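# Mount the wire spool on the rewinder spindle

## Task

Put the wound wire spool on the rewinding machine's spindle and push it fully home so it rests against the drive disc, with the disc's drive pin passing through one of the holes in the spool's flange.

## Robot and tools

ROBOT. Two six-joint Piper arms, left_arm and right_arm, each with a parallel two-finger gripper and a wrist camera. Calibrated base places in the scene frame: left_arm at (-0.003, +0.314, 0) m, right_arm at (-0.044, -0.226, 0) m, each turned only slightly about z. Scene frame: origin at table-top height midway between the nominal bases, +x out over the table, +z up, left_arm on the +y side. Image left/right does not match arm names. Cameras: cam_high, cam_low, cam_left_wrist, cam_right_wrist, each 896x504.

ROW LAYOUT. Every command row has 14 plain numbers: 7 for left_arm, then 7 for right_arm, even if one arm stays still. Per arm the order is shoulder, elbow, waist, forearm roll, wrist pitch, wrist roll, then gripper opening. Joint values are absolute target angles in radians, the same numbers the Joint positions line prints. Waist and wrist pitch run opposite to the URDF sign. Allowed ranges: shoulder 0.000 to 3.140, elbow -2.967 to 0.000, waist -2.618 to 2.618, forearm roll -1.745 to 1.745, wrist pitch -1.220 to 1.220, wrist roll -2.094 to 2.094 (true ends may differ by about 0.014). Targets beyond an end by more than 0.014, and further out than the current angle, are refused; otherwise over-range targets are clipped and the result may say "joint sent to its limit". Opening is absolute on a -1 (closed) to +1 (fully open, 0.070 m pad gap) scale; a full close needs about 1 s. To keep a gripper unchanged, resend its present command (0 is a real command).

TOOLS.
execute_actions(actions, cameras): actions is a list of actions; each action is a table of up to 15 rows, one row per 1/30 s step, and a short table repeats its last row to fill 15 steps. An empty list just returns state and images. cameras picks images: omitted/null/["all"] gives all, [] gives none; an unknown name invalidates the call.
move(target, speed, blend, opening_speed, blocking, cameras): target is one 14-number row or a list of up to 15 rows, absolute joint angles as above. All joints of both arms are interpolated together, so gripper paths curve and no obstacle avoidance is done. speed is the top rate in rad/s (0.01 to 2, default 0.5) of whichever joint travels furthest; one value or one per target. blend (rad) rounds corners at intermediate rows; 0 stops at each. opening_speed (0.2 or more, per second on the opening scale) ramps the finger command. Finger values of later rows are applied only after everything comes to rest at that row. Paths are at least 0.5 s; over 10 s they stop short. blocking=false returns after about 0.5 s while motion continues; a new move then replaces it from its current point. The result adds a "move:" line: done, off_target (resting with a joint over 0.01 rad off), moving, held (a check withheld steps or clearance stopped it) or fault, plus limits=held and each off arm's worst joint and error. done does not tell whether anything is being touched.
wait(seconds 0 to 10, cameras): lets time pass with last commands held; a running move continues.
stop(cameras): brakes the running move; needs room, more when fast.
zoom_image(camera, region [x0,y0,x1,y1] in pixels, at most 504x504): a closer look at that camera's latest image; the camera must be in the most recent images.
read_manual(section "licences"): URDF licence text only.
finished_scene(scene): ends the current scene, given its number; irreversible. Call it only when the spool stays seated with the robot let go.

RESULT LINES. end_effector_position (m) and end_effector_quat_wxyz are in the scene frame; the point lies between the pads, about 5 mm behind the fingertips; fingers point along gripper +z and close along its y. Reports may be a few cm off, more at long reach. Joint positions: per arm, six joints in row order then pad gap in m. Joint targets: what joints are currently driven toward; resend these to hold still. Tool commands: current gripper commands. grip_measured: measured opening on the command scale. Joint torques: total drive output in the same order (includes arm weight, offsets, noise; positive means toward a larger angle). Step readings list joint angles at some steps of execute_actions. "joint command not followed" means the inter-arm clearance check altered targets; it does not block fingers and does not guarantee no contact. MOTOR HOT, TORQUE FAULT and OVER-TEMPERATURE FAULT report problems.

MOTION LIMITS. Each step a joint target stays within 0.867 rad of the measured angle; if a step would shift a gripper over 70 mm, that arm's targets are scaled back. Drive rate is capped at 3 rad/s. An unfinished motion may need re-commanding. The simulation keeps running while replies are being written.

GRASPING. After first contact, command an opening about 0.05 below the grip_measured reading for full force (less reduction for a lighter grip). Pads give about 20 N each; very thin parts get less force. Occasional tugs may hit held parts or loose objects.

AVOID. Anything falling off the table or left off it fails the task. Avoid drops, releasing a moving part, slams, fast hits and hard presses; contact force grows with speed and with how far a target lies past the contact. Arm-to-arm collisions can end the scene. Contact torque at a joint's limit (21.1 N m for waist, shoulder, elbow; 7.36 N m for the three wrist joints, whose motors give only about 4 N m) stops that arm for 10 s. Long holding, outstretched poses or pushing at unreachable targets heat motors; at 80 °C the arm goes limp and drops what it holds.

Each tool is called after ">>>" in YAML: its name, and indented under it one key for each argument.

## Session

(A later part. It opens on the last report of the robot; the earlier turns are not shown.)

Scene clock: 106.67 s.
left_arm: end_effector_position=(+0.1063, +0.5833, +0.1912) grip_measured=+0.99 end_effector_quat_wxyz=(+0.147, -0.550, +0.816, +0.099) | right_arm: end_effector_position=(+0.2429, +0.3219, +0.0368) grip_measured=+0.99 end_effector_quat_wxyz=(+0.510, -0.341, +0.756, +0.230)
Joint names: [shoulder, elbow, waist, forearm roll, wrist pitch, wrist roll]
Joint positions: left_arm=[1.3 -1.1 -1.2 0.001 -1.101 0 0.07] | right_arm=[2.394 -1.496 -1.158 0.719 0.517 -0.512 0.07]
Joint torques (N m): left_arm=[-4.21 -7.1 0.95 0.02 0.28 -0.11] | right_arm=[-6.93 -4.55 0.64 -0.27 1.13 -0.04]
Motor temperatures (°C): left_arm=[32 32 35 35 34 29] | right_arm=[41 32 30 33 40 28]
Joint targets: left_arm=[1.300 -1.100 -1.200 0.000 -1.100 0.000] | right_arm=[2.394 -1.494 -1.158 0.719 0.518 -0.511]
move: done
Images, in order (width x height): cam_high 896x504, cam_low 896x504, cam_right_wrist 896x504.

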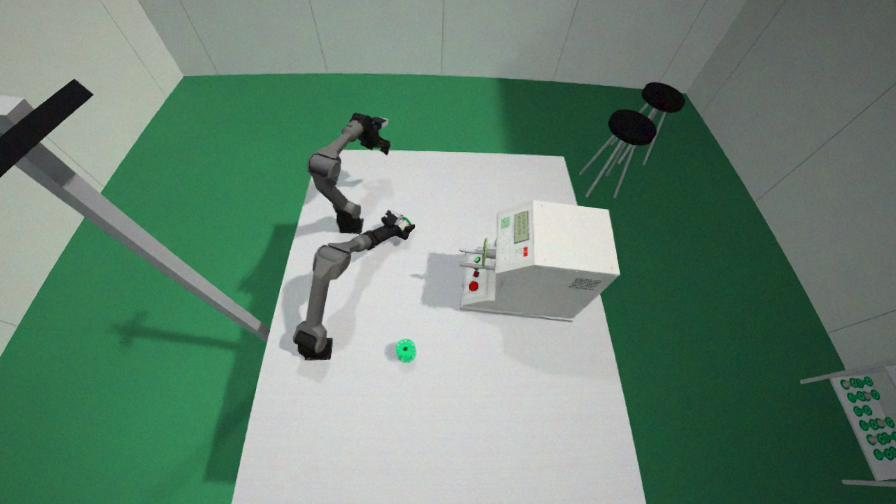

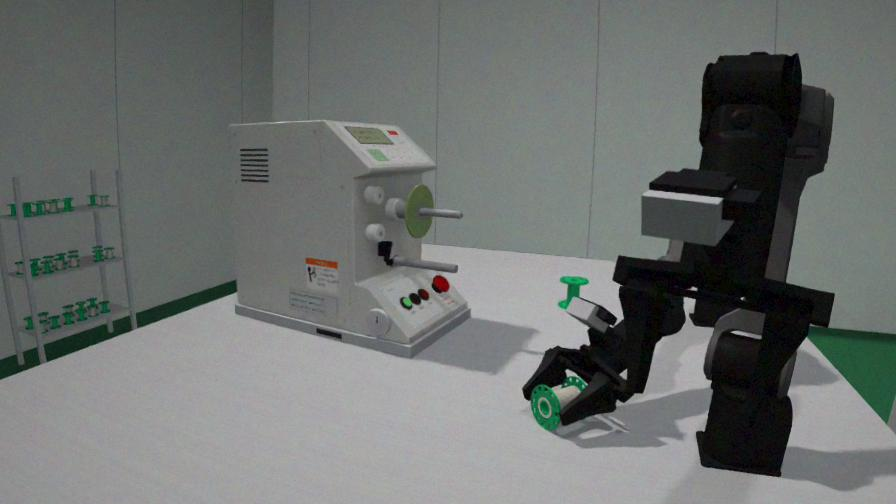

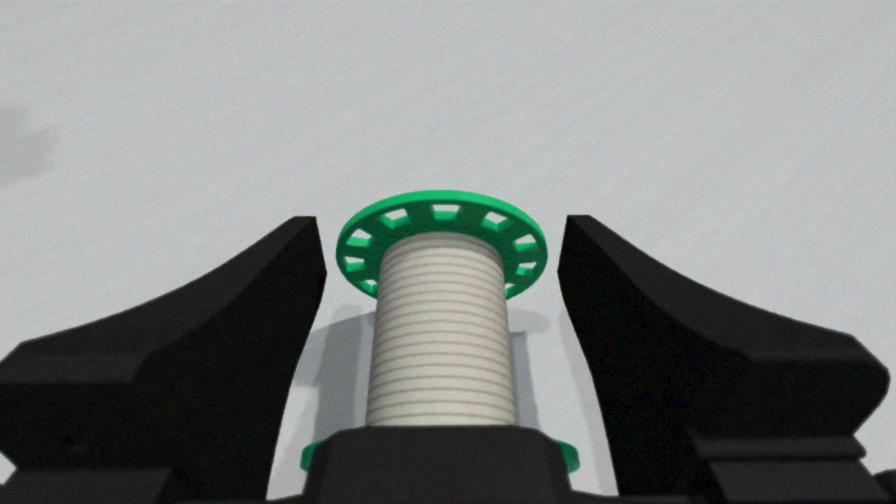

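>>> move:
  target: [1.3, -1.1, -1.2, 0, -1.1, 0, 1, 2.394, -1.4944, -1.158, 0.719, 0.518, -0.511, 0.70]
  opening_speed: 0.2
  cameras: ["cam_low", "cam_right_wrist"]

Scene clock: 109.60 s.
left_arm: end_effector_position=(+0.1063, +0.5833, +0.1912) grip_measured=+0.99 end_effector_quat_wxyz=(+0.147, -0.550, +0.816, +0.099) | right_arm: end_effector_position=(+0.2428, +0.3217, +0.0365) grip_measured=+0.70 end_effector_quat_wxyz=(+0.510, -0.341, +0.756, +0.229)
Joint names: [shoulder, elbow, waist, forearm roll, wrist pitch, wrist roll]
Joint positions: left_arm=[1.3 -1.1 -1.2 0.001 -1.101 0 0.07] | right_arm=[2.394 -1.495 -1.158 0.719 0.517 -0.512 0.06]
Joint torques (N m): left_arm=[-4.18 -7.51 0.92 0.01 0.3 -0.11] | right_arm=[-7.65 -3.88 0.04 -0.3 1.11 -0.03]
Motor temperatures (°C): left_arm=[32 32 35 35 34 29] | right_arm=[41 32 30 33 40 28]
Joint targets: left_arm=[1.300 -1.100 -1.200 0.000 -1.100 0.000] | right_arm=[2.394 -1.494 -1.158 0.719 0.518 -0.511]
move: done
Images, in order (width x height): cam_low 896x504, cam_right_wrist 896x504.

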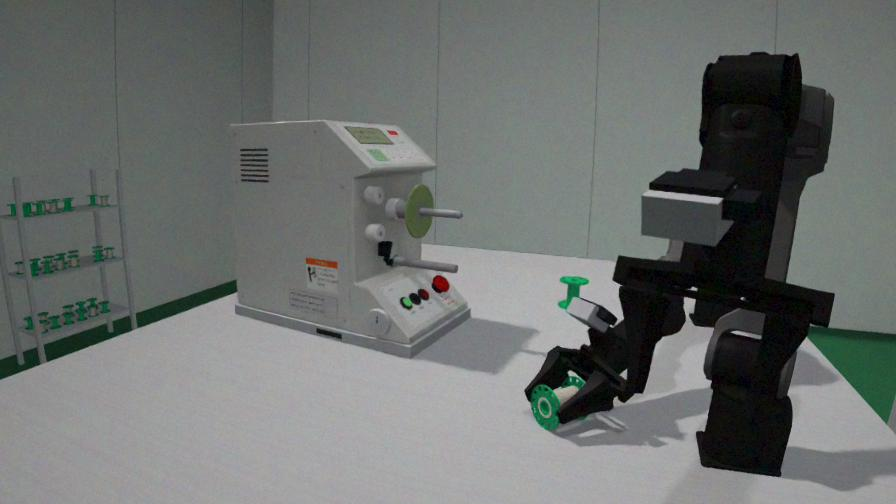

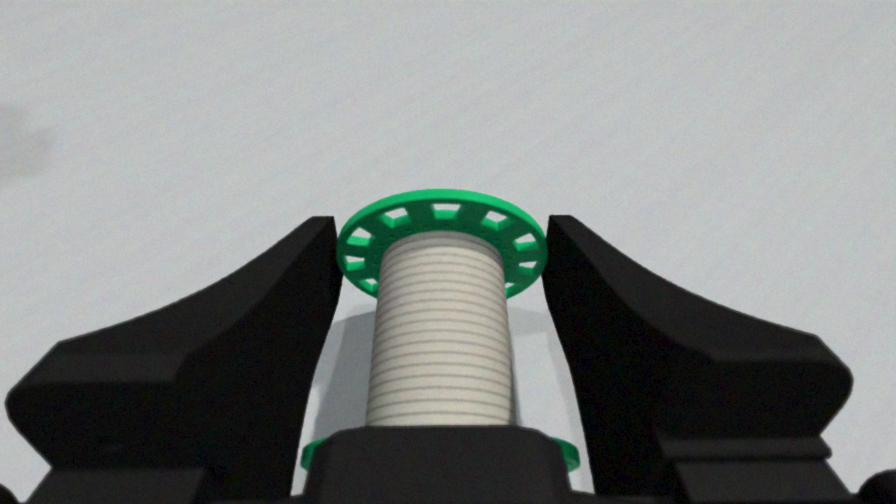

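>>> move:
  target: [1.3, -1.1, -1.2, 0, -1.1, 0, 1, 2.394, -1.4944, -1.158, 0.719, 0.518, -0.511, 0.60]
  opening_speed: 0.2
  cameras: ["cam_right_wrist"]

Scene clock: 110.90 s.
left_arm: end_effector_position=(+0.1063, +0.5833, +0.1912) grip_measured=+0.99 end_effector_quat_wxyz=(+0.147, -0.550, +0.816, +0.099) | right_arm: end_effector_position=(+0.2428, +0.3217, +0.0365) grip_measured=+0.69 end_effector_quat_wxyz=(+0.510, -0.341, +0.756, +0.229)
Joint names: [shoulder, elbow, waist, forearm roll, wrist pitch, wrist roll]
Joint positions: left_arm=[1.3 -1.1 -1.2 0.001 -1.101 0 0.07] | right_arm=[2.394 -1.495 -1.158 0.719 0.517 -0.512 0.059]
Joint torques (N m): left_arm=[-4.18 -7.66 0.92 0 0.3 -0.11] | right_arm=[-7.67 -3.94 0.04 -0.28 1.07 -0.04]
Motor temperatures (°C): left_arm=[32 32 35 35 34 29] | right_arm=[41 32 30 33 40 28]
Joint targets: left_arm=[1.300 -1.100 -1.200 0.000 -1.100 0.000] | right_arm=[2.394 -1.494 -1.158 0.719 0.518 -0.511]
move: done
Images, in order (width x height): cam_right_wrist 896x504.

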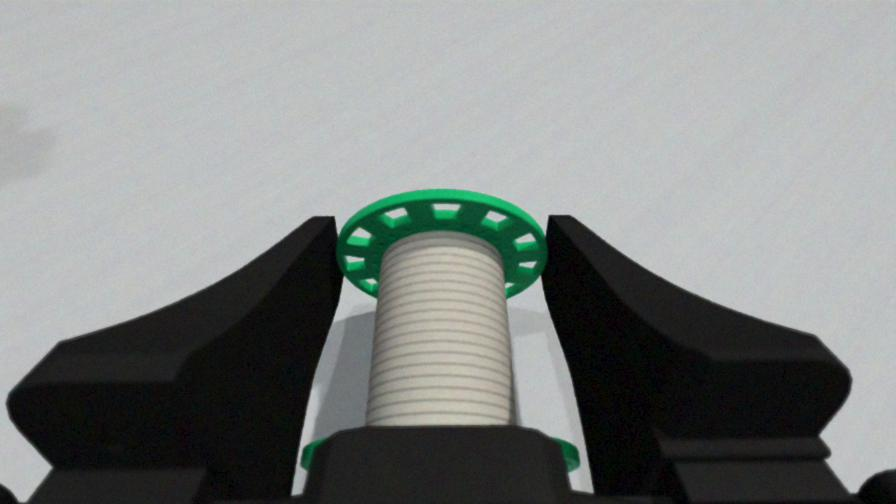

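>>> move:
  target:
    - [1.3, -1.1, -1.2, 0, -1.1, 0, 1, 2.15, -1.4944, -1.158, 0.719, 0.518, -0.511, 0.60]
    - [1.3, -1.1, -1.2, 0, -1.1, 0, 1, 1.948, -1.563, -0.917, -1.296, -1.022, 1.6945, 0.60]
  speed: [0.3, 0.6]
  blend: 0.05
  cameras: ["cam_low", "cam_right_wrist", "cam_high"]

Scene clock: 127.27 s.
left_arm: end_effector_position=(+0.1063, +0.5833, +0.1912) grip_measured=+0.99 end_effector_quat_wxyz=(+0.147, -0.550, +0.816, +0.099) | right_arm: end_effector_position=(+0.3798, +0.0656, +0.2363) grip_measured=+0.69 end_effector_quat_wxyz=(+0.558, +0.051, +0.827, -0.034)
Joint names: [shoulder, elbow, waist, forearm roll, wrist pitch, wrist roll]
Joint positions: left_arm=[1.3 -1.1 -1.2 0.001 -1.101 0 0.07] | right_arm=[1.947 -1.563 -0.917 -1.296 -1.022 1.695 0.059]
Joint torques (N m): left_arm=[-4.1 -7.41 0.79 -0.04 0.35 -0.11] | right_arm=[-5.92 -6.8 -0.23 -1.39 0 -0.12]
Motor temperatures (°C): left_arm=[32 32 35 35 34 29] | right_arm=[43 32 30 33 40 28]
Joint targets: left_arm=[1.300 -1.100 -1.200 0.000 -1.100 0.000] | right_arm=[1.948 -1.563 -0.917 -1.296 -1.022 1.695]
move: done
Images, in order (width x height): cam_high 896x504, cam_low 896x504, cam_right_wrist 896x504.

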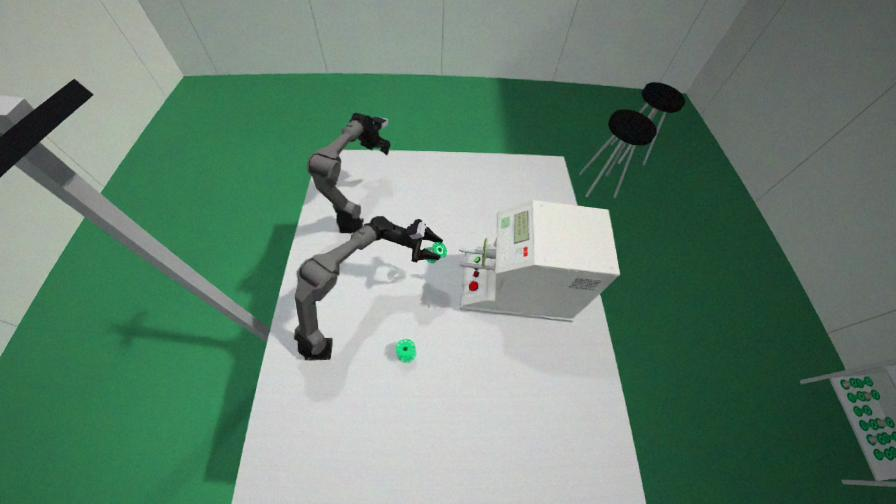

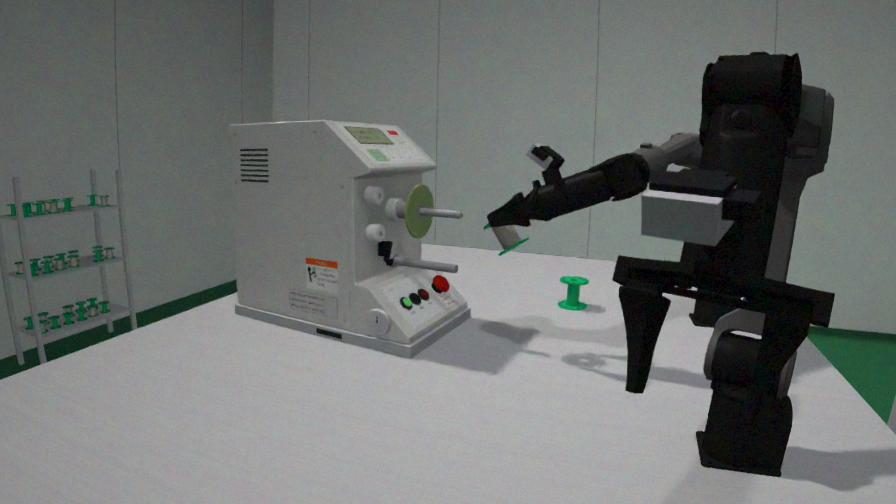

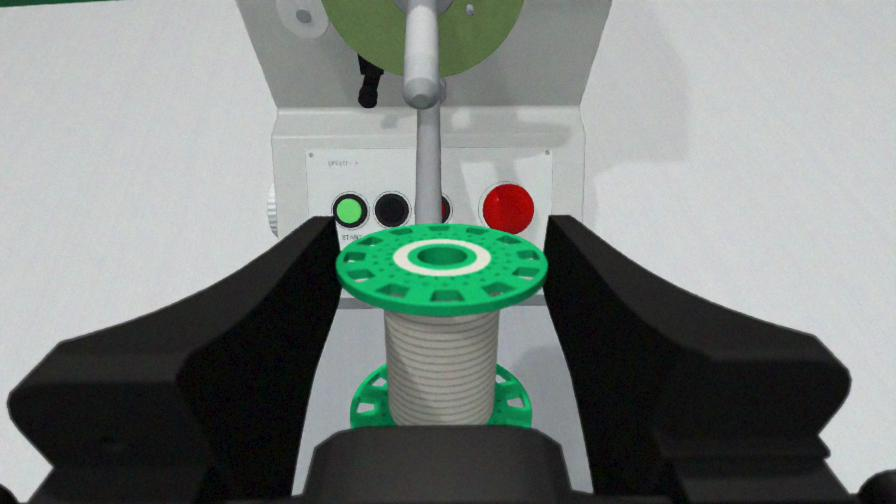

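>>> move:
  target:
    - [1.3, -1.1, -1.2, 0, -1.1, 0, 1, 1.6, -1.3, -0.88, 0, 0, 0, 0.60]
    - [1.3, -1.1, -1.2, 0, -1.1, 0, 1, 2.2144, -1.0052, -0.8596, 0, 1.0347, 0, 0.60]
  speed: 0.6
  blend: 0.1
  cameras: ["cam_low", "cam_right_wrist"]

>>> zoom_image:
  camera: "cam_low"
  region: [420, 200, 720, 440]

Scene clock: 176.70 s.
left_arm: end_effector_position=(+0.1063, +0.5833, +0.1912) grip_measured=+0.99 end_effector_quat_wxyz=(+0.147, -0.550, +0.816, +0.099) | right_arm: end_effector_position=(+0.2940, +0.2070, +0.0890) grip_measured=+0.69 end_effector_quat_wxyz=(+0.606, -0.324, +0.663, +0.296)
Joint names: [shoulder, elbow, waist, forearm roll, wrist pitch, wrist roll]
Joint positions: left_arm=[1.3 -1.1 -1.2 0.001 -1.101 0 0.07] | right_arm=[2.216 -1.004 -0.86 -0.001 1.035 0.001 0.059]
Joint torques (N m): left_arm=[-4.05 -7.06 0.74 -0.09 0.35 -0.11] | right_arm=[-7.16 -5.54 1.19 0.14 1.55 -0.14]
Motor temperatures (°C): left_arm=[32 32 35 34 33 29] | right_arm=[43 32 30 37 39 28]
Joint targets: left_arm=[1.300 -1.100 -1.200 0.000 -1.100 0.000] | right_arm=[2.214 -1.005 -0.860 0.000 1.035 0.000]
move: done
Images, in order (width x height): cam_low 896x504, cam_right_wrist 896x504.

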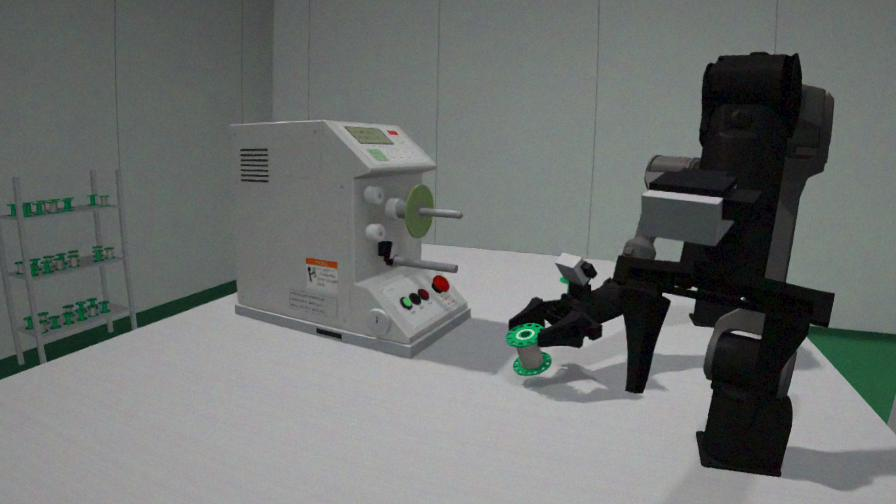

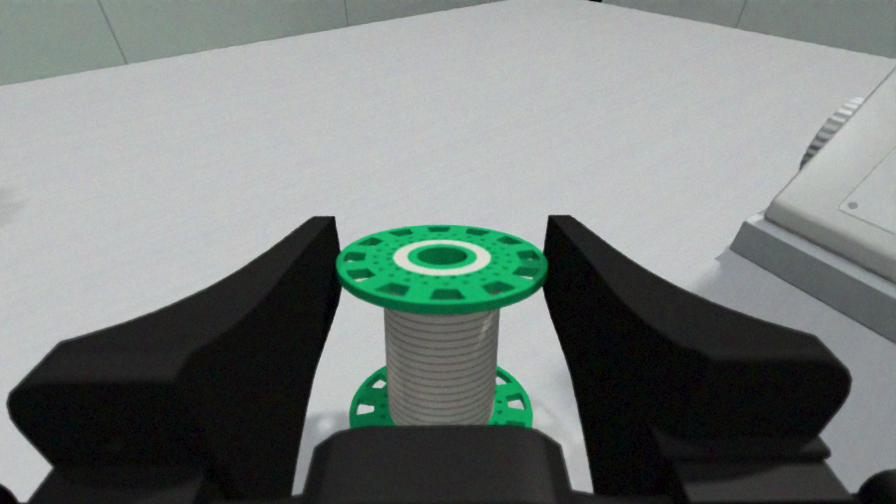

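Scaled by 1.680 from the camera's 896x504 image, which has a finer 1280x720 frame.

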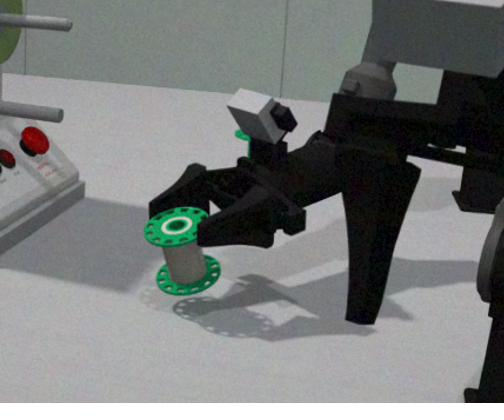

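>>> move:
  target: [1.3, -1.1, -1.2, 0, -1.1, 0, 1, 2.2905, -1.0138, -0.8596, 0, 1.1022, 0, 0.60]
  speed: 0.15
  cameras: ["cam_low", "cam_right_wrist"]

>>> zoom_image:
  camera: "cam_low"
  region: [460, 280, 620, 420]

Scene clock: 179.50 s.
left_arm: end_effector_position=(+0.1063, +0.5833, +0.1912) grip_measured=+0.99 end_effector_quat_wxyz=(+0.147, -0.550, +0.816, +0.099) | right_arm: end_effector_position=(+0.2943, +0.2074, +0.0672) grip_measured=+0.69 end_effector_quat_wxyz=(+0.608, -0.323, +0.661, +0.297)
Joint names: [shoulder, elbow, waist, forearm roll, wrist pitch, wrist roll]
Joint positions: left_arm=[1.3 -1.1 -1.2 0.001 -1.101 0 0.07] | right_arm=[2.29 -1.015 -0.86 -0.001 1.105 0.001 0.059]
Joint torques (N m): left_arm=[-4.02 -6.91 0.65 -0.1 0.34 -0.11] | right_arm=[-5.76 -4.07 0.16 0.09 0.53 -0.12]
Motor temperatures (°C): left_arm=[32 32 35 34 33 29] | right_arm=[43 32 30 36 39 28]
Joint targets: left_arm=[1.300 -1.100 -1.200 0.000 -1.100 0.000] | right_arm=[2.291 -1.014 -0.860 0.000 1.102 0.000]
move: done
Images, in order (width x height): cam_low 896x504, cam_right_wrist 896x504.

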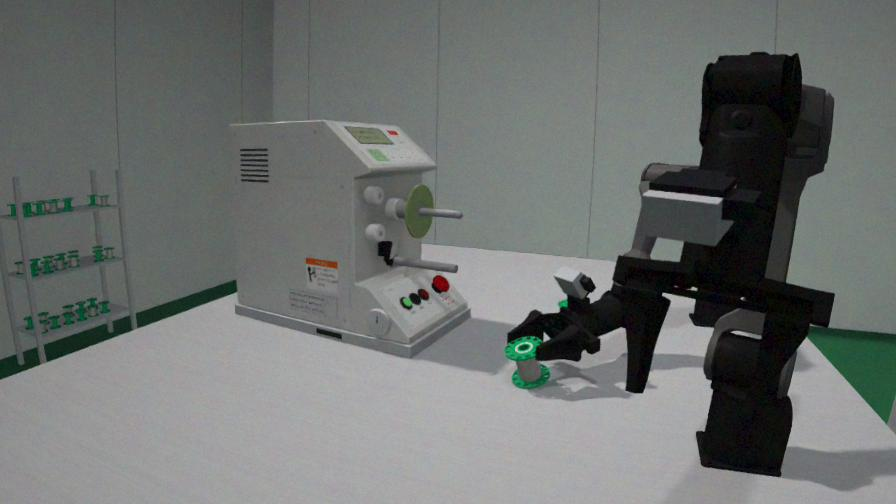

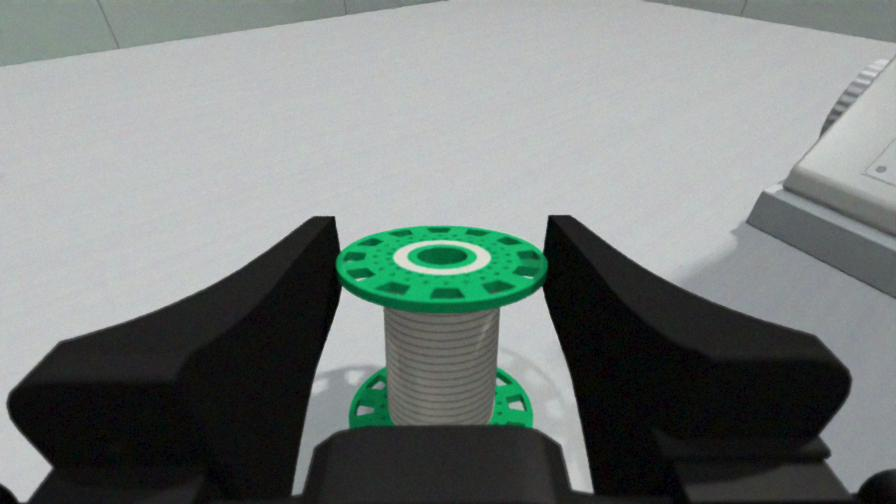

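Scaled by 3.150 from the camera's 896x504 image, which has a finer 1280x720 frame.

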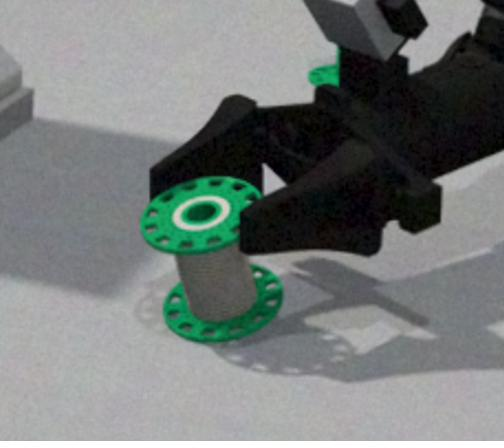

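>>> move:
  target: [1.3, -1.1, -1.2, 0, -1.1, 0, 1, 2.2985, -1.0153, -0.8596, 0, 1.1088, 0, 0.60]
  speed: 0.08
  cameras: ["cam_low", "cam_right_wrist"]

>>> zoom_image:
  camera: "cam_low"
  region: [460, 280, 620, 420]

Scene clock: 181.20 s.
left_arm: end_effector_position=(+0.1063, +0.5833, +0.1912) grip_measured=+0.99 end_effector_quat_wxyz=(+0.147, -0.550, +0.816, +0.099) | right_arm: end_effector_position=(+0.2944, +0.2074, +0.0662) grip_measured=+0.69 end_effector_quat_wxyz=(+0.609, -0.322, +0.661, +0.298)
Joint names: [shoulder, elbow, waist, forearm roll, wrist pitch, wrist roll]
Joint positions: left_arm=[1.3 -1.1 -1.2 0.001 -1.101 0 0.07] | right_arm=[2.295 -1.016 -0.86 -0.001 1.112 0.001 0.059]
Joint torques (N m): left_arm=[-3.97 -6.81 0.63 -0.11 0.34 -0.11] | right_arm=[0.17 0.27 -0.03 0.07 -2.47 -0.12]
Motor temperatures (°C): left_arm=[32 32 35 34 33 29] | right_arm=[42 32 30 36 39 28]
Joint targets: left_arm=[1.300 -1.100 -1.200 0.000 -1.100 0.000] | right_arm=[2.298 -1.015 -0.860 0.000 1.109 0.000]
move: done
Images, in order (width x height): cam_low 896x504, cam_right_wrist 896x504.

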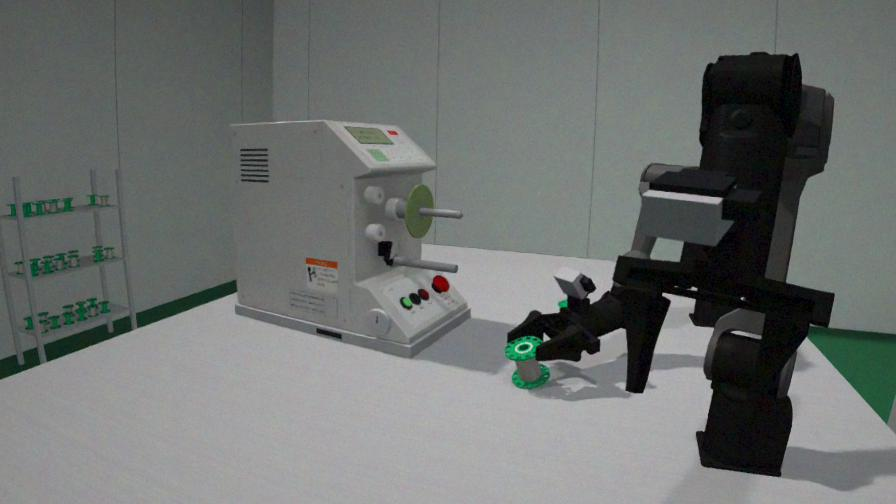

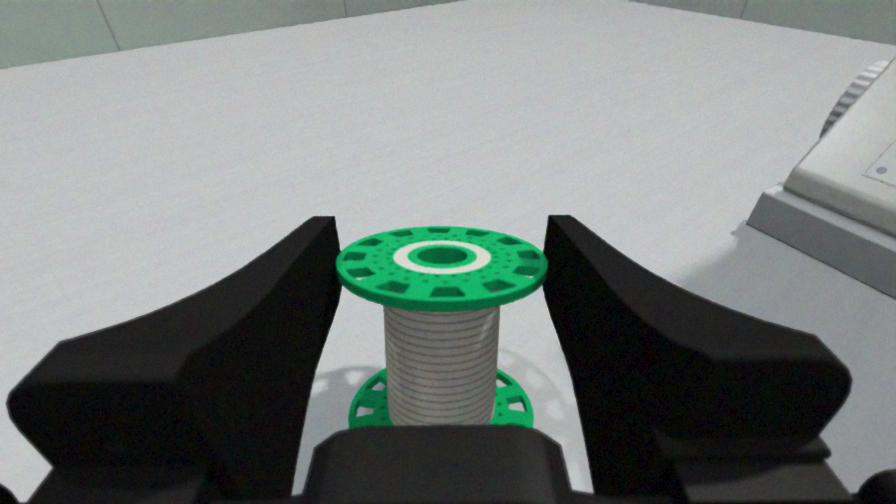

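Scaled by 3.150 from the camera's 896x504 image, which has a finer 1280x720 frame.

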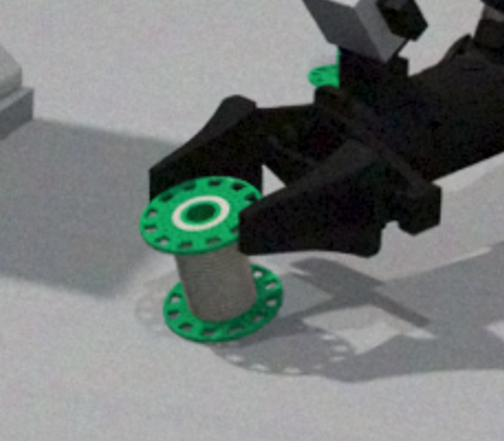

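>>> move:
  target: [1.3, -1.1, -1.2, 0, -1.1, 0, 1, 2.2985, -1.0153, -0.8596, 0, 1.1088, 0, 0.665]
  opening_speed: 0.2
  cameras: ["cam_right_wrist"]

Scene clock: 182.97 s.
left_arm: end_effector_position=(+0.1063, +0.5833, +0.1912) grip_measured=+0.99 end_effector_quat_wxyz=(+0.147, -0.550, +0.816, +0.099) | right_arm: end_effector_position=(+0.2942, +0.2072, +0.0635) grip_measured=+0.69 end_effector_quat_wxyz=(+0.607, -0.323, +0.662, +0.297)
Joint names: [shoulder, elbow, waist, forearm roll, wrist pitch, wrist roll]
Joint positions: left_arm=[1.3 -1.1 -1.2 0.001 -1.101 0 0.07] | right_arm=[2.299 -1.016 -0.86 -0.001 1.11 0.001 0.059]
Joint torques (N m): left_arm=[-3.97 -6.72 0.62 -0.1 0.34 -0.11] | right_arm=[0.84 4.18 0.64 0.08 -3.44 -0.11]
Motor temperatures (°C): left_arm=[32 32 35 34 33 29] | right_arm=[42 32 30 36 41 28]
Joint targets: left_arm=[1.300 -1.100 -1.200 0.000 -1.100 0.000] | right_arm=[2.299 -1.015 -0.860 0.000 1.109 0.000]
move: done
Images, in order (width x height): cam_right_wrist 896x504.

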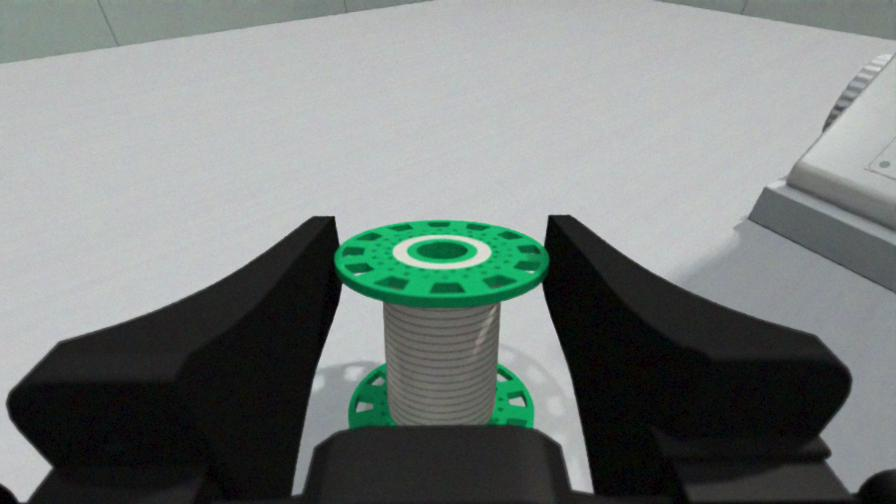

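>>> move:
  target: [1.3, -1.1, -1.2, 0, -1.1, 0, 1, 2.2909, -0.9784, -0.8596, 0, 1.138, 0, 0.675]
  speed: 0.08
  cameras: ["cam_right_wrist"]

Scene clock: 187.50 s.
left_arm: end_effector_position=(+0.1063, +0.5833, +0.1912) grip_measured=+0.99 end_effector_quat_wxyz=(+0.147, -0.550, +0.816, +0.099) | right_arm: end_effector_position=(+0.2886, +0.2001, +0.0586) grip_measured=+0.69 end_effector_quat_wxyz=(+0.604, -0.325, +0.665, +0.295)
Joint names: [shoulder, elbow, waist, forearm roll, wrist pitch, wrist roll]
Joint positions: left_arm=[1.3 -1.1 -1.2 0.001 -1.101 0 0.07] | right_arm=[2.294 -0.976 -0.86 -0.001 1.135 0.001 0.059]
Joint torques (N m): left_arm=[-3.91 -6.52 0.57 -0.09 0.32 -0.11] | right_arm=[-4.28 -1.81 0.98 0.16 -0.14 -0.05]
Motor temperatures (°C): left_arm=[32 32 35 34 33 29] | right_arm=[42 32 30 35 43 28]
Joint targets: left_arm=[1.300 -1.100 -1.200 0.000 -1.100 0.000] | right_arm=[2.291 -0.978 -0.860 0.000 1.138 0.000]
move: done
Images, in order (width x height): cam_right_wrist 896x504.

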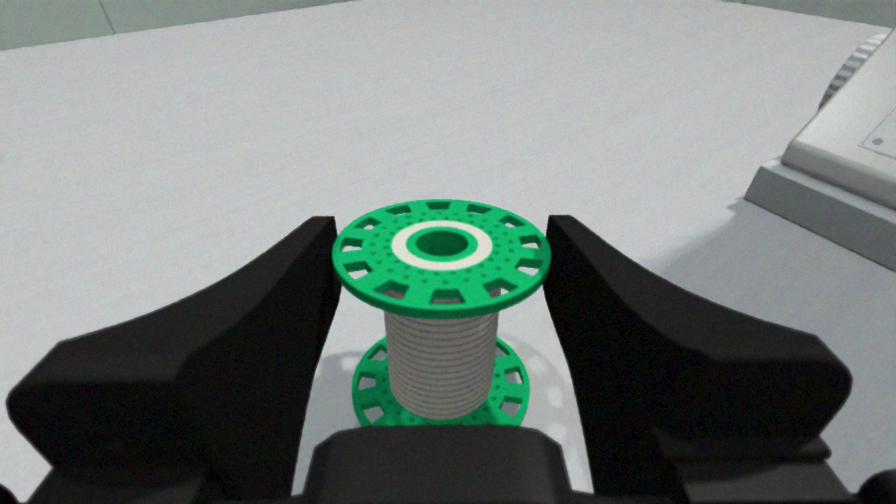

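>>> move:
  target: [1.3, -1.1, -1.2, 0, -1.1, 0, 1, 2.2946, -0.9405, -0.8596, 0, 1.1796, 0, 0.675]
  speed: 0.08
  cameras: ["cam_right_wrist", "cam_low"]

>>> zoom_image:
  camera: "cam_low"
  region: [460, 280, 620, 420]

Scene clock: 190.33 s.
left_arm: end_effector_position=(+0.1063, +0.5833, +0.1912) grip_measured=+0.99 end_effector_quat_wxyz=(+0.147, -0.550, +0.816, +0.099) | right_arm: end_effector_position=(+0.2839, +0.1940, +0.0583) grip_measured=+0.69 end_effector_quat_wxyz=(+0.608, -0.323, +0.661, +0.297)
Joint names: [shoulder, elbow, waist, forearm roll, wrist pitch, wrist roll]
Joint positions: left_arm=[1.3 -1.1 -1.2 0.001 -1.101 0 0.07] | right_arm=[2.293 -0.941 -0.86 -0.001 1.182 0.001 0.059]
Joint torques (N m): left_arm=[-3.93 -6.37 0.53 -0.08 0.31 -0.11] | right_arm=[-4.78 -2.44 -0.02 0 0.75 -0.03]
Motor temperatures (°C): left_arm=[32 32 35 34 33 29] | right_arm=[42 32 30 35 43 28]
Joint targets: left_arm=[1.300 -1.100 -1.200 0.000 -1.100 0.000] | right_arm=[2.295 -0.940 -0.860 0.000 1.180 0.000]
move: done
Images, in order (width x height): cam_low 896x504, cam_right_wrist 896x504.

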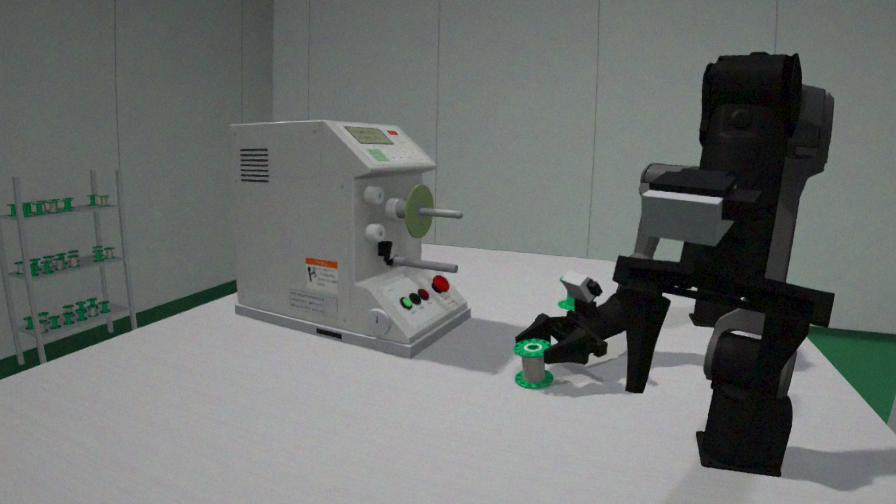

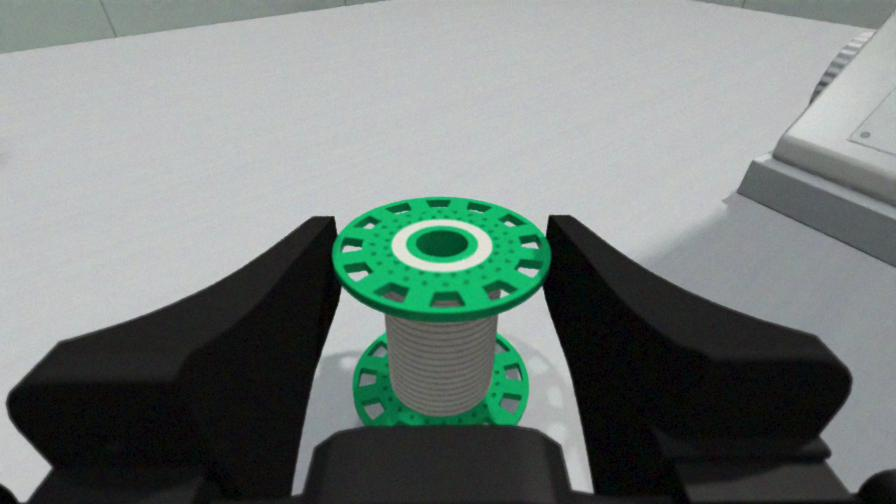

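Scaled by 3.150 from the camera's 896x504 image, which has a finer 1280x720 frame.

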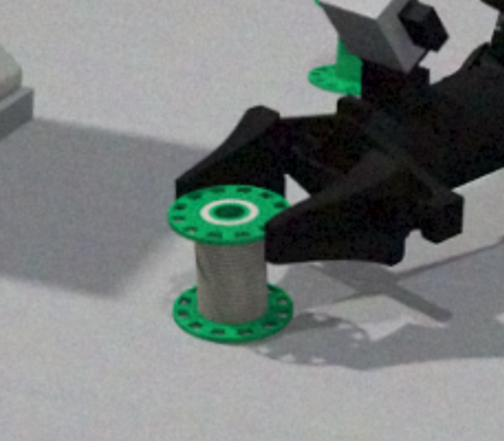

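>>> move:
  target: [1.3, -1.1, -1.2, 0, -1.1, 0, 1, 2.2968, -0.9199, -0.8596, 0, 1.2024, 0, 0.675]
  speed: 0.08
  cameras: ["cam_right_wrist", "cam_low"]

>>> zoom_image:
  camera: "cam_low"
  region: [460, 280, 620, 420]

Scene clock: 192.43 s.
left_arm: end_effector_position=(+0.1063, +0.5833, +0.1912) grip_measured=+0.99 end_effector_quat_wxyz=(+0.147, -0.550, +0.816, +0.099) | right_arm: end_effector_position=(+0.2808, +0.1901, +0.0548) grip_measured=+0.69 end_effector_quat_wxyz=(+0.608, -0.323, +0.662, +0.297)
Joint names: [shoulder, elbow, waist, forearm roll, wrist pitch, wrist roll]
Joint positions: left_arm=[1.3 -1.1 -1.2 0.001 -1.101 0 0.07] | right_arm=[2.297 -0.921 -0.86 -0.001 1.204 0.001 0.059]
Joint torques (N m): left_arm=[-3.88 -6.28 0.49 -0.08 0.31 -0.12] | right_arm=[-4.6 0.16 0.43 0.23 -0.06 0.09]
Motor temperatures (°C): left_arm=[32 32 35 34 33 29] | right_arm=[42 32 30 35 43 28]
Joint targets: left_arm=[1.300 -1.100 -1.200 0.000 -1.100 0.000] | right_arm=[2.297 -0.920 -0.860 0.000 1.202 0.000]
move: done
Images, in order (width x height): cam_low 896x504, cam_right_wrist 896x504.

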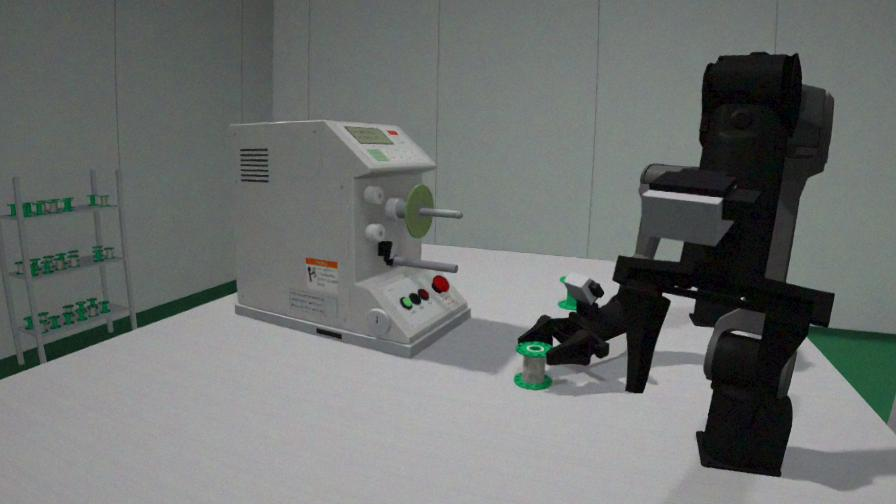

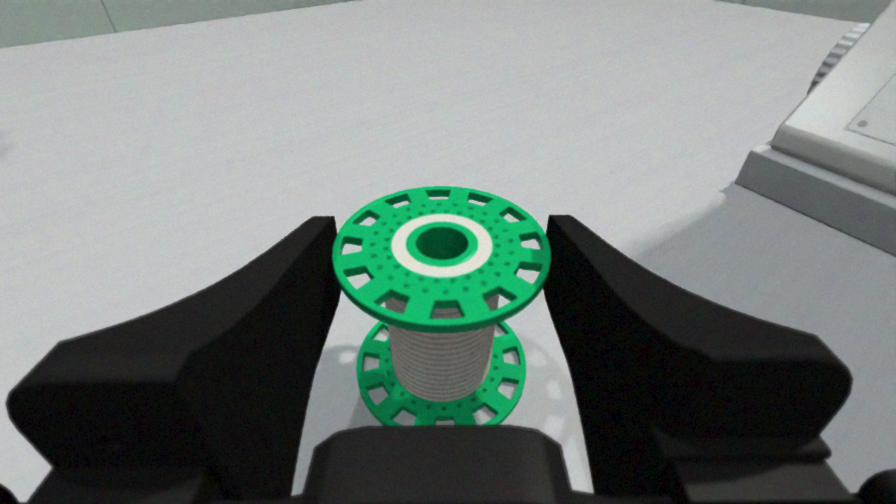

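Scaled by 3.150 from the camera's 896x504 image, which has a finer 1280x720 frame.

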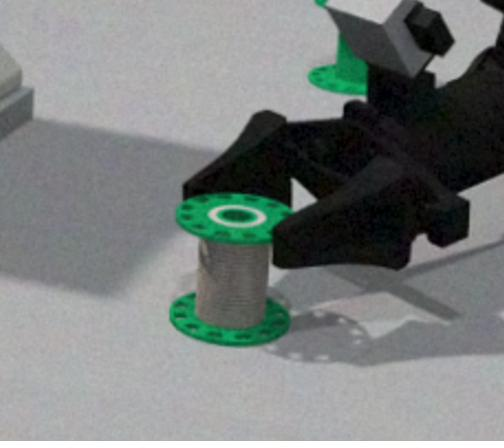

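>>> move:
  target: [1.3, -1.1, -1.2, 0, -1.1, 0, 1, 2.2968, -0.9199, -0.8596, 0, 1.2024, 0, 1.0]
  opening_speed: 0.3
  cameras: ["cam_right_wrist", "cam_low"]

>>> zoom_image:
  camera: "cam_low"
  region: [460, 280, 620, 420]

Scene clock: 194.87 s.
left_arm: end_effector_position=(+0.1063, +0.5833, +0.1912) grip_measured=+0.99 end_effector_quat_wxyz=(+0.147, -0.550, +0.816, +0.099) | right_arm: end_effector_position=(+0.2808, +0.1897, +0.0538) grip_measured=+0.99 end_effector_quat_wxyz=(+0.607, -0.323, +0.663, +0.296)
Joint names: [shoulder, elbow, waist, forearm roll, wrist pitch, wrist roll]
Joint positions: left_arm=[1.3 -1.1 -1.2 0.001 -1.101 0 0.07] | right_arm=[2.297 -0.919 -0.86 0 1.202 0.001 0.07]
Joint torques (N m): left_arm=[-3.84 -6.14 0.47 -0.07 0.31 -0.12] | right_arm=[-6.27 -4.18 1.37 -0.05 1.32 -0.14]
Motor temperatures (°C): left_arm=[32 32 35 34 33 29] | right_arm=[42 32 30 35 43 28]
Joint targets: left_arm=[1.300 -1.100 -1.200 0.000 -1.100 0.000] | right_arm=[2.297 -0.920 -0.860 0.000 1.202 0.000]
move: done
Images, in order (width x height): cam_low 896x504, cam_right_wrist 896x504.

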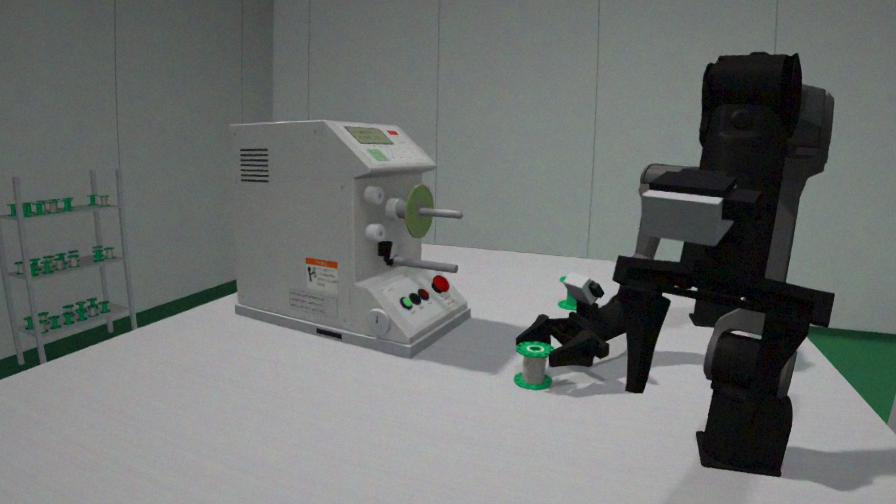

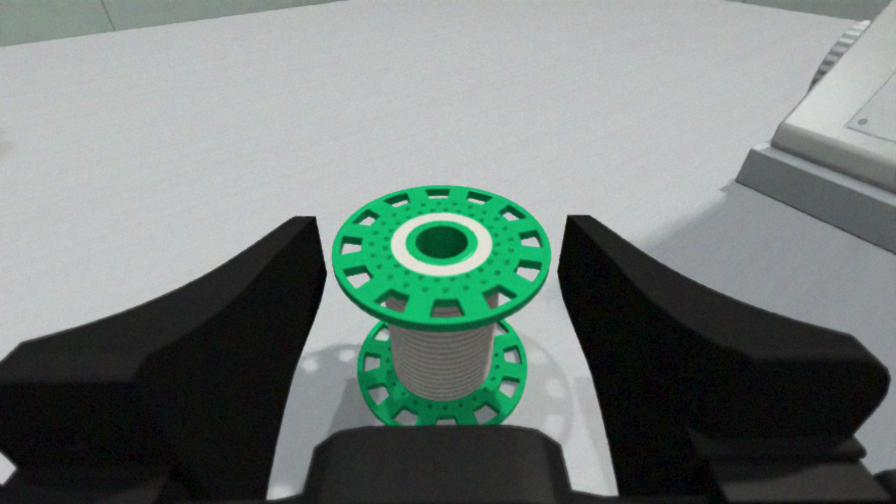

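Scaled by 3.150 from the camera's 896x504 image, which has a finer 1280x720 frame.

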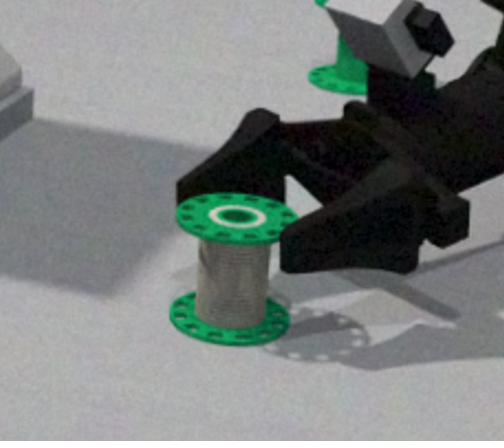

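>>> move:
  target: [1.3, -1.1, -1.2, 0, -1.1, 0, 1, 2.2411, -0.9609, -0.8596, 0, 0.8439, 0, 1.0]
  speed: 0.15
  cameras: ["cam_right_wrist", "cam_low"]

>>> zoom_image:
  camera: "cam_low"
  region: [460, 280, 660, 420]

>>> zoom_image:
  camera: "cam_right_wrist"
  region: [300, 150, 600, 430]

Scene clock: 206.13 s.
left_arm: end_effector_position=(+0.1063, +0.5833, +0.1912) grip_measured=+0.99 end_effector_quat_wxyz=(+0.147, -0.550, +0.816, +0.099) | right_arm: end_effector_position=(+0.2802, +0.1890, +0.0190) grip_measured=+0.99 end_effector_quat_wxyz=(+0.515, -0.359, +0.737, +0.251)
Joint names: [shoulder, elbow, waist, forearm roll, wrist pitch, wrist roll]
Joint positions: left_arm=[1.3 -1.1 -1.2 0.001 -1.101 0 0.07] | right_arm=[2.242 -0.961 -0.86 0 0.843 0.001 0.07]
Joint torques (N m): left_arm=[-3.79 -5.9 0.38 -0.05 0.29 -0.11] | right_arm=[-6.12 -4.42 1.25 -0.01 1.3 -0.11]
Motor temperatures (°C): left_arm=[32 32 35 34 33 29] | right_arm=[42 32 30 34 42 28]
Joint targets: left_arm=[1.300 -1.100 -1.200 0.000 -1.100 0.000] | right_arm=[2.241 -0.961 -0.860 0.000 0.844 0.000]
move: done
Images, in order (width x height): cam_low 896x504, cam_right_wrist 896x504.

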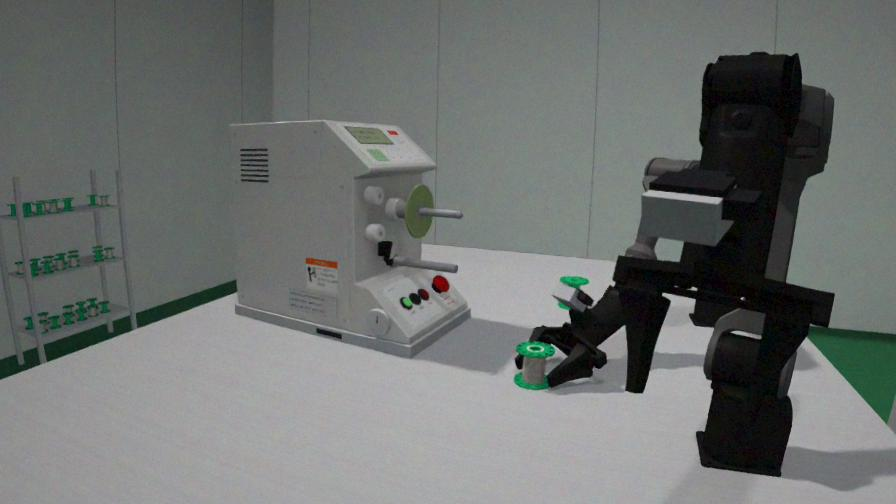

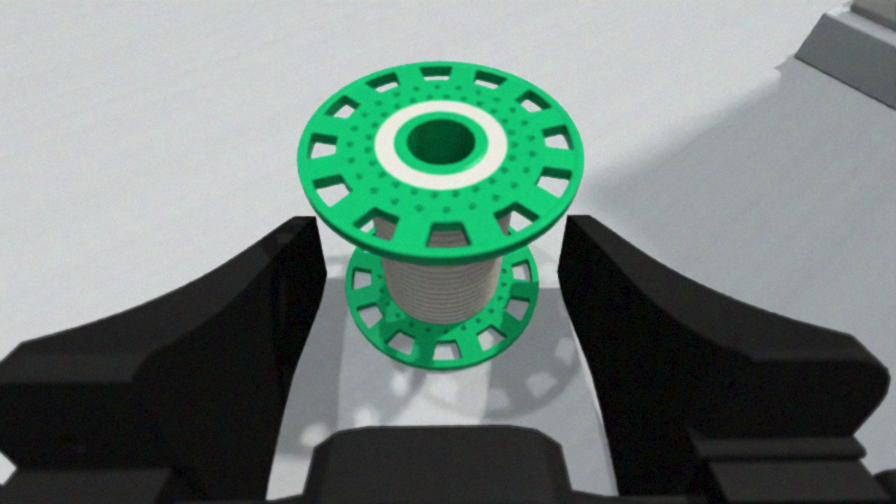

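Scaled by 2.520 from the camera's 896x504 image, which has a finer 1280x720 frame.

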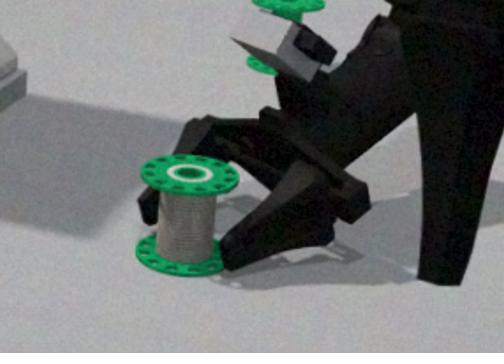

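Scaled by 1.680 from the camera's 896x504 image, which has a finer 1280x720 frame.

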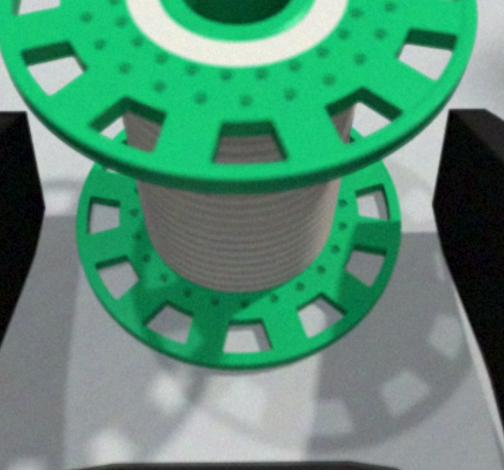

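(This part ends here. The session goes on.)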